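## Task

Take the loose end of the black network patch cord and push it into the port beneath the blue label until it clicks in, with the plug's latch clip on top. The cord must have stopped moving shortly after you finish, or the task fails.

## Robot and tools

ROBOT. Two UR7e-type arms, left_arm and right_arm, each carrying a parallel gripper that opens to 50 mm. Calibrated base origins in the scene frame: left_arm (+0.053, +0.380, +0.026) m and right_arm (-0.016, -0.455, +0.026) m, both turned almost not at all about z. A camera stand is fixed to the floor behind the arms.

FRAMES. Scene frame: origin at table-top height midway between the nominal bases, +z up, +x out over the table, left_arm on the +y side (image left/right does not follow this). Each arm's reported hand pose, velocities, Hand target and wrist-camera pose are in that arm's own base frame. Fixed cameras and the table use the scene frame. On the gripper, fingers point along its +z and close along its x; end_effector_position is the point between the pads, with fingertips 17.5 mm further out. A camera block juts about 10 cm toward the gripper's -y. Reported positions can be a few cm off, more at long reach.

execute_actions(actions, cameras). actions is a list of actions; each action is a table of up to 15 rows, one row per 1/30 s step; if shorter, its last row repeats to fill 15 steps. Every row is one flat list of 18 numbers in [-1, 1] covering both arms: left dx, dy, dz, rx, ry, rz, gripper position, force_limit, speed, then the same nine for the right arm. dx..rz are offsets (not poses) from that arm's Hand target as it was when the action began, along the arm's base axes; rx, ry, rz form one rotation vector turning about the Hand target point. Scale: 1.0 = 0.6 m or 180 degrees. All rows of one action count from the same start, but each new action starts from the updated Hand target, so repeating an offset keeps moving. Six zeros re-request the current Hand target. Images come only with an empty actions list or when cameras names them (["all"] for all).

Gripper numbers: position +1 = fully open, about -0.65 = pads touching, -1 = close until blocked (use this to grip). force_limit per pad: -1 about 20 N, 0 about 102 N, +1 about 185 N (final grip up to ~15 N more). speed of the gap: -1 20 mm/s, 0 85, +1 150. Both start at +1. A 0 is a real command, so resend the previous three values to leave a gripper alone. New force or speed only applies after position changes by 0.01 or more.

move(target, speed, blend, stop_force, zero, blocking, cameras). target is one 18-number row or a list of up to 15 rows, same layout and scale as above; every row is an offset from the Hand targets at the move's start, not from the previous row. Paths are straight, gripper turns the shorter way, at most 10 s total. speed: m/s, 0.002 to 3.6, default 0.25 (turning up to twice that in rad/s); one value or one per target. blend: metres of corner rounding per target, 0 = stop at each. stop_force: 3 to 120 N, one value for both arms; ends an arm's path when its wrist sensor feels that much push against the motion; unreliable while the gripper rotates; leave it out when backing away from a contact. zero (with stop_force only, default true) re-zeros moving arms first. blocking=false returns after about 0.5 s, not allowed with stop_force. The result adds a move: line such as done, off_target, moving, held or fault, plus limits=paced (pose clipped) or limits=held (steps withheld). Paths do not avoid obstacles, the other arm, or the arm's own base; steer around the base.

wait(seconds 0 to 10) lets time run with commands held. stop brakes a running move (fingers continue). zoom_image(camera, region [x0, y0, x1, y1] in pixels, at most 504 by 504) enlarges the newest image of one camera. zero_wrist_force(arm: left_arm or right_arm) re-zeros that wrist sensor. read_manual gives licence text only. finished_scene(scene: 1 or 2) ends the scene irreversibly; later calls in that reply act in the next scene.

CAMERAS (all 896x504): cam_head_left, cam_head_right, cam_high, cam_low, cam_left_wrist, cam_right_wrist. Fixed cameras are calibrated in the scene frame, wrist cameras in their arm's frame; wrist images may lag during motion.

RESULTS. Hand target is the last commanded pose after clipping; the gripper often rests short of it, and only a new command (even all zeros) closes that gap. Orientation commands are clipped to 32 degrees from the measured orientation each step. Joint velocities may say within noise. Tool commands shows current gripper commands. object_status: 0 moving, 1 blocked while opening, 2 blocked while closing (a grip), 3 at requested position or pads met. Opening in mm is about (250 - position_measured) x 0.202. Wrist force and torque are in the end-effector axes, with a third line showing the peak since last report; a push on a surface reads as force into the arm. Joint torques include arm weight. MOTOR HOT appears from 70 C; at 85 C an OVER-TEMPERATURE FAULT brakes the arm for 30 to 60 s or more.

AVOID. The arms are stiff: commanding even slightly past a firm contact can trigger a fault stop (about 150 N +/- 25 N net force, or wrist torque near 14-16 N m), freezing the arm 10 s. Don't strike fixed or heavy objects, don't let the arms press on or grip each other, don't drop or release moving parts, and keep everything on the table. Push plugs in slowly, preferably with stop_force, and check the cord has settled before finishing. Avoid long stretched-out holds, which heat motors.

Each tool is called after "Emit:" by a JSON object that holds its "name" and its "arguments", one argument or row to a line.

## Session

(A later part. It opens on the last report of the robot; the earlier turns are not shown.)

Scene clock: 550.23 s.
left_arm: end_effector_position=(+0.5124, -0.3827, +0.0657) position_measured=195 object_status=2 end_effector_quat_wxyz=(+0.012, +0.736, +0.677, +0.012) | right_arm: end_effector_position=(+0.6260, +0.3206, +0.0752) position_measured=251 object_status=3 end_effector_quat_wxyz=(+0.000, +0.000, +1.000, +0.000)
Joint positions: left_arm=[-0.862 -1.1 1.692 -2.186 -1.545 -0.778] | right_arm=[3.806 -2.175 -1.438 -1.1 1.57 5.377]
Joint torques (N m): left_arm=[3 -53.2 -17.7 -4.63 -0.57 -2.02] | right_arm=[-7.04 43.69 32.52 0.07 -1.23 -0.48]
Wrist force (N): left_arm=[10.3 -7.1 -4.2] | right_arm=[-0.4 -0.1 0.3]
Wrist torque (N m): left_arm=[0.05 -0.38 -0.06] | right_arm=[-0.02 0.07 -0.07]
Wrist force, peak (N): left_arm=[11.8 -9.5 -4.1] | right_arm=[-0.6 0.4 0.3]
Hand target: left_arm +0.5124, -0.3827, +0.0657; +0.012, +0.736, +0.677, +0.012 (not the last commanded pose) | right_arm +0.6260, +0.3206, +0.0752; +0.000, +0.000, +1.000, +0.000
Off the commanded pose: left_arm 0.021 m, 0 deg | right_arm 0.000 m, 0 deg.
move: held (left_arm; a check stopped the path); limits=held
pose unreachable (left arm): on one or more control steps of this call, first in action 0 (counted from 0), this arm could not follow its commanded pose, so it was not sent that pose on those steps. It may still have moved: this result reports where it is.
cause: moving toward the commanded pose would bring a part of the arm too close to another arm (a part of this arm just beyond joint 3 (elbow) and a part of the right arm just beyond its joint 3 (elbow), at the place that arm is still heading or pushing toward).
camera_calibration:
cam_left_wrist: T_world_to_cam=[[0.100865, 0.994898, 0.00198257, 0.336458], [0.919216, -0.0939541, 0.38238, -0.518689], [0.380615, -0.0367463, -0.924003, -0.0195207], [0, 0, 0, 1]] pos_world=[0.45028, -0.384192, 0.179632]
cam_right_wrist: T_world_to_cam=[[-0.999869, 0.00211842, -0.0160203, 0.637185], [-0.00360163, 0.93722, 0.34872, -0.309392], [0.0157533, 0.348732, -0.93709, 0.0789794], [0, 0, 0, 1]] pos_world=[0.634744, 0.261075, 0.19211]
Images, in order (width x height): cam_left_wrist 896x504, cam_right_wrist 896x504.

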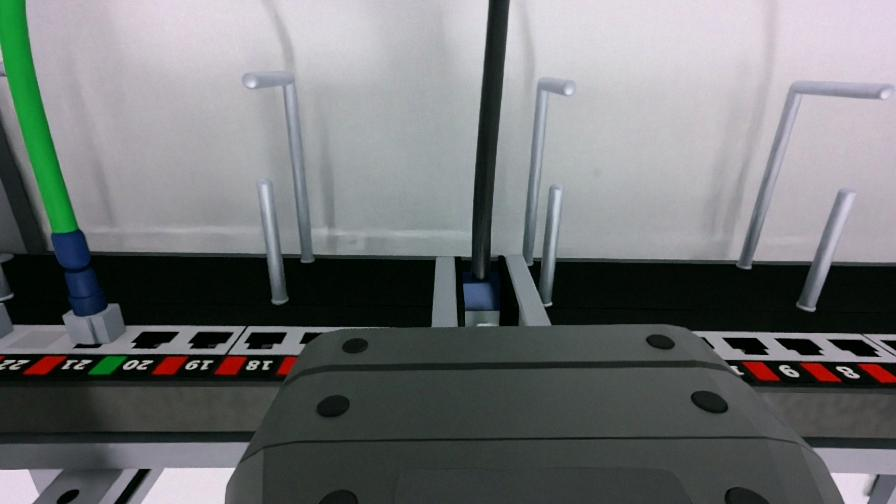

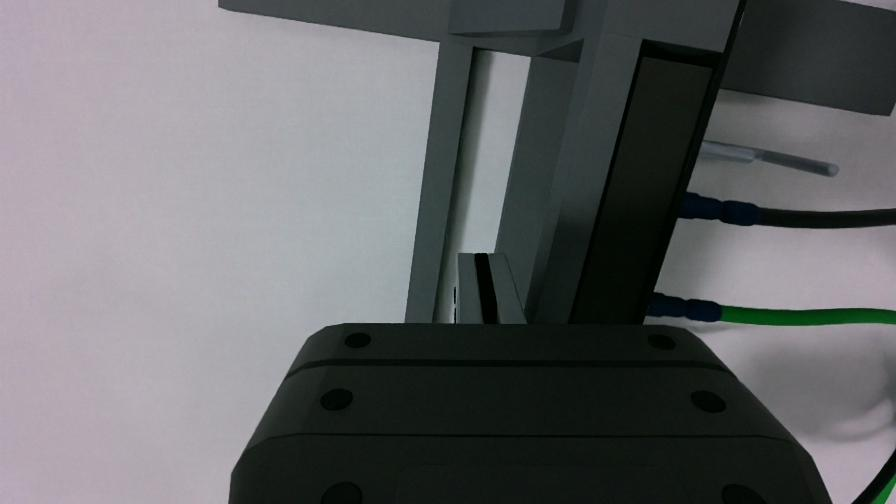

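Emit:
{"name": "move", "arguments": {
  "target": [0,0,0,0,0,0,-1,-0.2,-1,0.015,-0.065,0,0,0,0,-1,-0.85,-0.7],
  "speed": 0.05
}}

Emit:
{"name": "move", "arguments": {
  "target": [0,0,0,0,0,0,-1,-0.2,-1,-0.07,0,0,0,0,0,-1,-0.85,-0.7],
  "speed": 0.008,
  "stop_force": 5
}}

Emit:
{"name": "move", "arguments": {
  "target": [0.02,-0.0012,0,0,0,0,-1,-0.2,-1,0,0,0,0,0,0,-1,-0.85,-0.7],
  "speed": 0.005,
  "stop_force": 30,
  "cameras": ["cam_left_wrist","cam_right_wrist"]
}}

Emit:
{"name": "zoom_image", "arguments": {
  "camera": "cam_left_wrist",
  "region": [420, 240, 560, 340]
}}

Scene clock: 558.33 s.
left_arm: end_effector_position=(+0.5124, -0.3827, +0.0657) position_measured=195 object_status=2 end_effector_quat_wxyz=(+0.012, +0.736, +0.677, +0.012) | right_arm: end_effector_position=(+0.6349, +0.2819, +0.0752) position_measured=251 object_status=3 end_effector_quat_wxyz=(+0.000, +0.000, +1.000, -0.001)
Joint positions: left_arm=[-0.862 -1.1 1.692 -2.186 -1.545 -0.778] | right_arm=[3.753 -2.156 -1.469 -1.088 1.57 5.324]
Joint torques (N m): left_arm=[-0.45 -55.02 -18.24 -4.64 -0.65 -1.94] | right_arm=[-6.86 61.32 16.43 6.52 -0.88 -1.16]
Wrist force (N): left_arm=[10.5 -7.4 -4.4] | right_arm=[-0.4 0.0 0.2]
Wrist torque (N m): left_arm=[-0.02 -0.41 -0.06] | right_arm=[-0.02 0.07 0.04]
Wrist force, peak (N): left_arm=[10.7 -7.3 -4.4] | right_arm=[-0.3 0.8 0.1]
Hand target: left_arm +0.5124, -0.3827, +0.0657; +0.012, +0.736, +0.677, +0.012 | right_arm +0.6350, +0.2816, +0.0752; +0.000, +0.000, +1.000, +0.000
Off the commanded pose: left_arm 0.000 m, 0 deg | right_arm 0.000 m, 0 deg.
move: done

Scene clock: 561.97 s.
left_arm: end_effector_position=(+0.5124, -0.3827, +0.0657) position_measured=195 object_status=2 end_effector_quat_wxyz=(+0.012, +0.736, +0.677, +0.012) | right_arm: end_effector_position=(+0.6153, +0.2816, +0.0752) position_measured=251 object_status=3 end_effector_quat_wxyz=(+0.000, +0.000, +1.000, +0.000)
Joint positions: left_arm=[-0.862 -1.1 1.692 -2.186 -1.545 -0.778] | right_arm=[3.769 -2.118 -1.532 -1.063 1.57 5.34]
Joint torques (N m): left_arm=[-3.82 -54.88 -19.83 -4.75 -0.7 -1.97] | right_arm=[-6.2 39.89 30.09 -0.45 1.72 -0.41]
Wrist force (N): left_arm=[9.8 -7.8 -4.3] | right_arm=[-3.0 -0.9 -1.2]
Wrist torque (N m): left_arm=[-0.05 -0.37 -0.05] | right_arm=[-0.07 -0.01 0.07]
Wrist force, peak (N): left_arm=[9.6 -9.9 -4.7] | right_arm=[-10.2 -0.5 3.3]
Hand target: left_arm +0.5124, -0.3827, +0.0657; +0.012, +0.736, +0.677, +0.012 | right_arm +0.6153, +0.2816, +0.0752; +0.000, +0.000, +1.000, +0.000 (not the last commanded pose)
Off the commanded pose: left_arm 0.000 m, 0 deg | right_arm 0.022 m, 0 deg.
move: contact (right_arm)

Scene clock: 564.67 s.
left_arm: end_effector_position=(+0.5185, -0.3831, +0.0657) position_measured=195 object_status=2 end_effector_quat_wxyz=(+0.012, +0.736, +0.677, +0.012) | right_arm: end_effector_position=(+0.6153, +0.2816, +0.0752) position_measured=251 object_status=3 end_effector_quat_wxyz=(+0.000, +0.000, +1.000, +0.000)
Joint positions: left_arm=[-0.855 -1.089 1.675 -2.18 -1.546 -0.771] | right_arm=[3.769 -2.118 -1.532 -1.063 1.57 5.34]
Joint torques (N m): left_arm=[-10.45 -60.34 -27.17 -16.04 3.04 -2.05] | right_arm=[18.12 44.48 18.65 -0.5 4.14 -0.5]
Wrist force (N): left_arm=[19.2 -33.7 -8.3] | right_arm=[-20.9 -13.8 0.8]
Wrist torque (N m): left_arm=[-0.12 -0.23 -0.03] | right_arm=[-0.14 -0.33 0.19]
Wrist force, peak (N): left_arm=[22.5 -37.9 -8.6] | right_arm=[-22.7 -14.2 0.8]
Hand target: left_arm +0.5185, -0.3831, +0.0657; +0.012, +0.736, +0.677, +0.012 (not the last commanded pose) | right_arm +0.6153, +0.2816, +0.0752; +0.000, +0.000, +1.000, +0.000
Off the commanded pose: left_arm 0.006 m, 0 deg | right_arm 0.000 m, 0 deg.
move: contact (left_arm)
camera_calibration:
cam_left_wrist: T_world_to_cam=[[0.10086, 0.994899, 0.00196953, 0.336256], [0.919267, -0.093949, 0.38226, -0.52424], [0.380495, -0.036744, -0.924053, -0.0217548], [0, 0, 0, 1]] pos_world=[0.45628, -0.384592, 0.179631]
cam_right_wrist: T_world_to_cam=[[-0.999869, 0.00211842, -0.0160203, 0.626569], [-0.00360163, 0.93722, 0.34872, -0.272972], [0.0157533, 0.348732, -0.93709, 0.0927136], [0, 0, 0, 1]] pos_world=[0.624044, 0.222175, 0.19211]
Images, in order (width x height): cam_left_wrist 896x504, cam_right_wrist 896x504.

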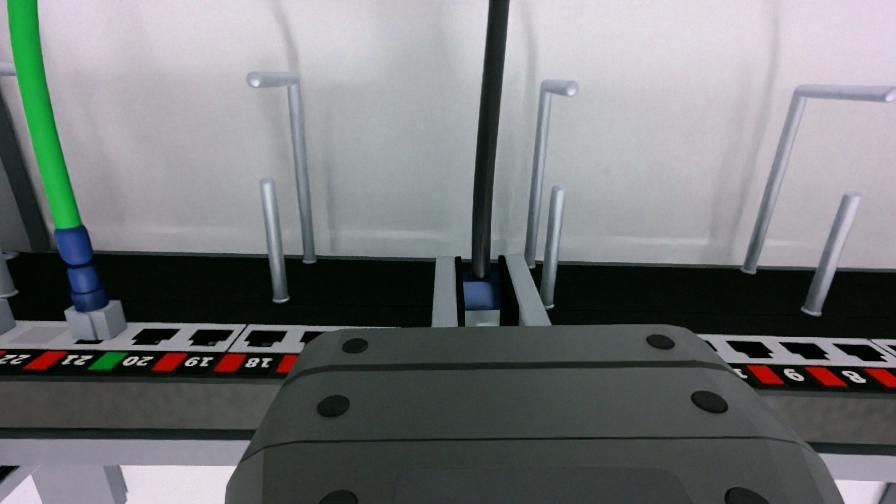

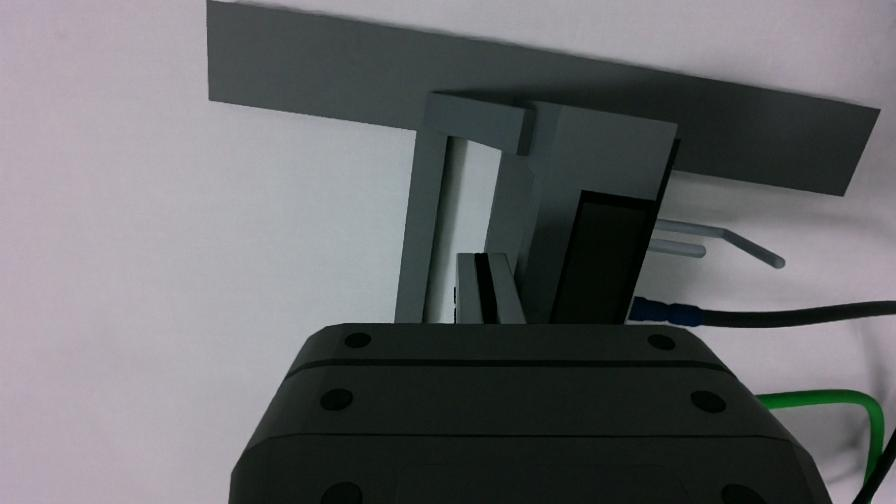

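Scaled by 3.600 from the camera's 896x504 image, which has a finer 1280x720 frame.

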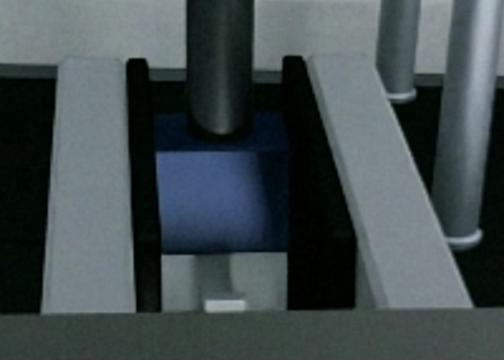

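Emit:
{"name": "move", "arguments": {
  "target": [-0.0035,0.0003,0,0,0,0,-1,-0.2,-1,0.03,0,0,0,0,0,-1,-0.85,-0.7],
  "speed": 0.02
}}

Emit:
{"name": "move", "arguments": {
  "target": [-0.025,0.0012,0,0,0,0,-1,-0.2,-1,0,0,0,0,0,0,-1,-0.85,-0.7],
  "speed": 0.01,
  "cameras": ["cam_left_wrist"]
}}

Emit:
{"name": "zoom_image", "arguments": {
  "camera": "cam_left_wrist",
  "region": [420, 240, 560, 340]
}}

Scene clock: 574.43 s.
left_arm: end_effector_position=(+0.5164, -0.3829, +0.0657) position_measured=195 object_status=2 end_effector_quat_wxyz=(+0.012, +0.736, +0.677, +0.012) | right_arm: end_effector_position=(+0.6332, +0.2816, +0.0752) position_measured=251 object_status=3 end_effector_quat_wxyz=(+0.000, +0.000, +1.000, +0.000)
Joint positions: left_arm=[-0.857 -1.093 1.681 -2.182 -1.546 -0.773] | right_arm=[3.754 -2.153 -1.475 -1.085 1.57 5.325]
Joint torques (N m): left_arm=[-11.61 -60.25 -9.91 -2.4 -1.54 -2.09] | right_arm=[-6.86 42.8 32.62 -0.01 -1.38 -0.4]
Wrist force (N): left_arm=[-4.0 10.2 -1.2] | right_arm=[-0.6 -0.4 0.4]
Wrist torque (N m): left_arm=[0.41 -0.43 0.15] | right_arm=[-0.08 0.10 0.04]
Wrist force, peak (N): left_arm=[19.5 -34.2 -8.4] | right_arm=[-21.1 -14.1 0.6]
Hand target: left_arm +0.5164, -0.3829, +0.0657; +0.012, +0.736, +0.677, +0.012 | right_arm +0.6333, +0.2816, +0.0752; +0.000, +0.000, +1.000, +0.000
Off the commanded pose: left_arm 0.000 m, 0 deg | right_arm 0.000 m, 0 deg.
move: done

Scene clock: 576.27 s.
left_arm: end_effector_position=(+0.5015, -0.3822, +0.0657) position_measured=195 object_status=2 end_effector_quat_wxyz=(+0.012, +0.736, +0.677, +0.012) | right_arm: end_effector_position=(+0.6333, +0.2816, +0.0752) position_measured=251 object_status=3 end_effector_quat_wxyz=(+0.000, +0.000, +1.000, +0.000)
Joint positions: left_arm=[-0.875 -1.118 1.72 -2.196 -1.545 -0.791] | right_arm=[3.754 -2.153 -1.474 -1.085 1.57 5.325]
Joint torques (N m): left_arm=[-16.47 -56.09 -7.21 -1.77 -0.35 -2.19] | right_arm=[-6.78 42.88 32.22 0.06 1.72 -0.37]
Wrist force (N): left_arm=[3.3 19.9 -2.6] | right_arm=[-0.5 -0.3 0.6]
Wrist torque (N m): left_arm=[0.58 -0.47 0.00] | right_arm=[-0.08 0.09 0.04]
Wrist force, peak (N): left_arm=[3.4 20.3 -2.7] | right_arm=[-0.8 -0.4 0.7]
Hand target: left_arm +0.5014, -0.3822, +0.0657; +0.012, +0.736, +0.677, +0.012 | right_arm +0.6333, +0.2816, +0.0752; +0.000, +0.000, +1.000, +0.000
Off the commanded pose: left_arm 0.000 m, 0 deg | right_arm 0.000 m, 0 deg.
move: done
camera_calibration:
cam_left_wrist: T_world_to_cam=[[0.100961, 0.994888, 0.00201124, 0.337009], [0.919255, -0.0940582, 0.38226, -0.508657], [0.380495, -0.0367443, -0.924053, -0.0152917], [0, 0, 0, 1]] pos_world=[0.43938, -0.383692, 0.179631]
Images, in order (width x height): cam_left_wrist 896x504.

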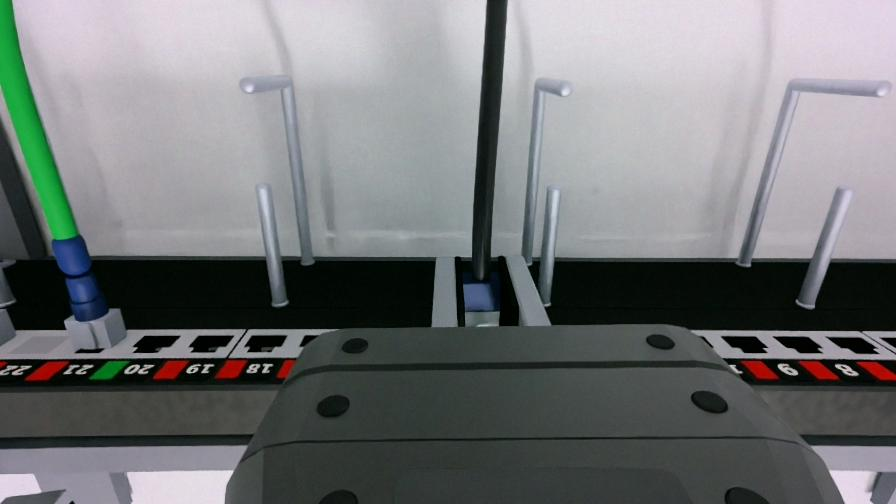

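Scaled by 3.600 from the camera's 896x504 image, which has a finer 1280x720 frame.

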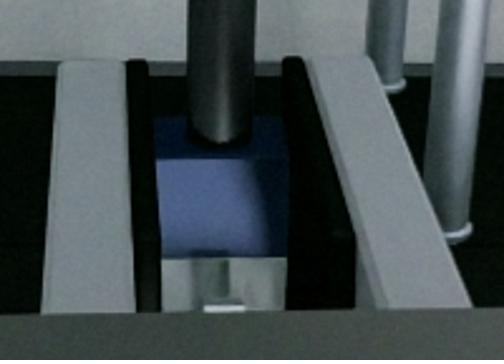

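Emit:
{"name": "move", "arguments": {
  "target": [
    [0.0025,-0.0001,0,0,0,0,-1,-0.2,-1,0,0,0,0,0,0,-1,-0.85,-0.7],
    [0.0025,-0.0001,0,0,0,0,0.0,-0.2,-1,0,0,0,0,0,0,-1,-0.85,-0.7]
  ],
  "speed": 0.01
}}

Emit:
{"name": "move", "arguments": {
  "target": [-0.01,0,0.15,0,0,0,0.0,-0.2,-1,0,0,0.15,0,0,0,-1,-0.85,-0.7],
  "speed": 0.06,
  "cameras": ["cam_left_wrist"]
}}

Emit:
{"name": "zoom_image", "arguments": {
  "camera": "cam_left_wrist",
  "region": [400, 180, 540, 290]
}}

Emit:
{"name": "wait", "arguments": {
  "seconds": 2
}}

Scene clock: 582.07 s.
left_arm: end_effector_position=(+0.5029, -0.3822, +0.0657) position_measured=152 object_status=0 end_effector_quat_wxyz=(+0.012, +0.736, +0.677, +0.012) | right_arm: end_effector_position=(+0.6333, +0.2816, +0.0752) position_measured=251 object_status=3 end_effector_quat_wxyz=(+0.000, +0.000, +1.000, +0.000)
Joint positions: left_arm=[-0.873 -1.115 1.717 -2.195 -1.545 -0.789] | right_arm=[3.754 -2.153 -1.474 -1.085 1.57 5.325]
Joint torques (N m): left_arm=[12.3 -32.24 -27.03 -0.43 -1.78 2.35] | right_arm=[-7.45 43.5 32.34 0.07 1.8 -0.36]
Wrist force (N): left_arm=[1.9 0.4 -1.5] | right_arm=[-0.7 -0.2 0.4]
Wrist torque (N m): left_arm=[0.16 -0.43 0.00] | right_arm=[-0.05 0.12 0.04]
Wrist force, peak (N): left_arm=[3.2 20.3 -2.5] | right_arm=[-0.8 -0.4 0.5]
Hand target: left_arm +0.5029, -0.3822, +0.0657; +0.012, +0.736, +0.677, +0.012 | right_arm +0.6333, +0.2816, +0.0752; +0.000, +0.000, +1.000, +0.000
Off the commanded pose: left_arm 0.000 m, 0 deg | right_arm 0.000 m, 0 deg.
move: done

Scene clock: 584.10 s.
left_arm: end_effector_position=(+0.4969, -0.3822, +0.1555) position_measured=152 object_status=3 end_effector_quat_wxyz=(+0.012, +0.736, +0.677, +0.012) | right_arm: end_effector_position=(+0.6333, +0.2816, +0.1650) position_measured=251 object_status=3 end_effector_quat_wxyz=(+0.000, +0.000, +1.000, +0.000)
Joint positions: left_arm=[-0.881 -1.227 1.621 -1.987 -1.545 -0.797] | right_arm=[3.754 -2.072 -1.356 -1.284 1.57 5.325]
Joint torques (N m): left_arm=[-11.15 -57.03 -29.95 -0.29 1.59 -2.39] | right_arm=[-4.54 59.79 34.03 0.11 -0.91 0.28]
Wrist force (N): left_arm=[2.1 0.6 -1.2] | right_arm=[-0.6 -0.4 0.1]
Wrist torque (N m): left_arm=[0.18 -0.47 0.09] | right_arm=[-0.09 0.11 0.05]
Wrist force, peak (N): left_arm=[2.1 1.1 -1.6] | right_arm=[-0.3 -0.4 1.3]
Hand target: left_arm +0.4969, -0.3822, +0.1557; +0.012, +0.736, +0.677, +0.012 | right_arm +0.6333, +0.2816, +0.1652; +0.000, +0.000, +1.000, +0.000
Off the commanded pose: left_arm 0.000 m, 0 deg | right_arm 0.000 m, 0 deg.
move: done
camera_calibration:
cam_left_wrist: T_world_to_cam=[[0.100961, 0.994888, 0.00201133, 0.337303], [0.919255, -0.0940584, 0.38226, -0.538664], [0.380495, -0.0367443, -0.924053, 0.0694765], [0, 0, 0, 1]] pos_world=[0.43468, -0.383692, 0.269431]
Images, in order (width x height): cam_left_wrist 896x504.

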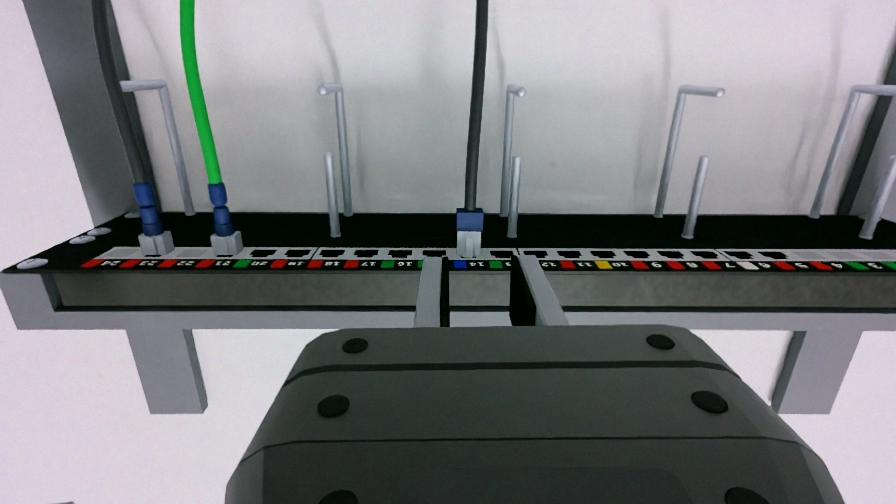

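Scaled by 3.600 from the camera's 896x504 image, which has a finer 1280x720 frame.

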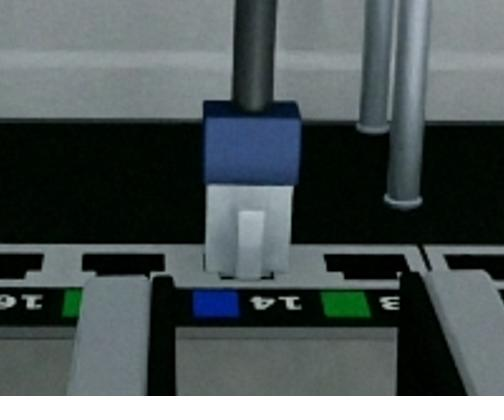

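Scene clock: 586.10 s.
left_arm: end_effector_position=(+0.4969, -0.3822, +0.1557) position_measured=152 object_status=3 end_effector_quat_wxyz=(+0.012, +0.736, +0.677, +0.012) | right_arm: end_effector_position=(+0.6333, +0.2816, +0.1652) position_measured=251 object_status=3 end_effector_quat_wxyz=(+0.000, +0.000, +1.000, +0.000)
Joint positions: left_arm=[-0.881 -1.227 1.62 -1.987 -1.545 -0.797] | right_arm=[3.754 -2.072 -1.356 -1.285 1.57 5.325]
Joint torques (N m): left_arm=[-12.04 -57.46 -30.17 -0.15 1.06 -2.37] | right_arm=[1.49 59.25 33.8 0.06 -0.94 0.9]
Wrist force (N): left_arm=[2.0 0.5 -1.1] | right_arm=[-0.3 -0.4 0.3]
Wrist torque (N m): left_arm=[0.18 -0.46 0.08] | right_arm=[-0.08 0.06 0.05]
Wrist force, peak (N): left_arm=[2.4 0.8 -1.3] | right_arm=[-0.4 -0.7 0.5]
Hand target: left_arm +0.4969, -0.3822, +0.1557; +0.012, +0.736, +0.677, +0.012 | right_arm +0.6333, +0.2816, +0.1652; +0.000, +0.000, +1.000, +0.000
Tool commands: left_gripper/position=+0.0 left_gripper/force_limit=-0.2 left_gripper/speed=-1.0 right_gripper/position=-1.0 right_gripper/force_limit=-0.85 right_gripper/speed=-0.7
Off the commanded pose: left_arm 0.000 m, 0 deg | right_arm 0.000 m, 0 deg.
wait: 2.00 s; at rest by 0.17 s

Emit:
{"name": "finished_scene", "arguments": {
  "scene": 1
}}

The scene is finished: the task was done.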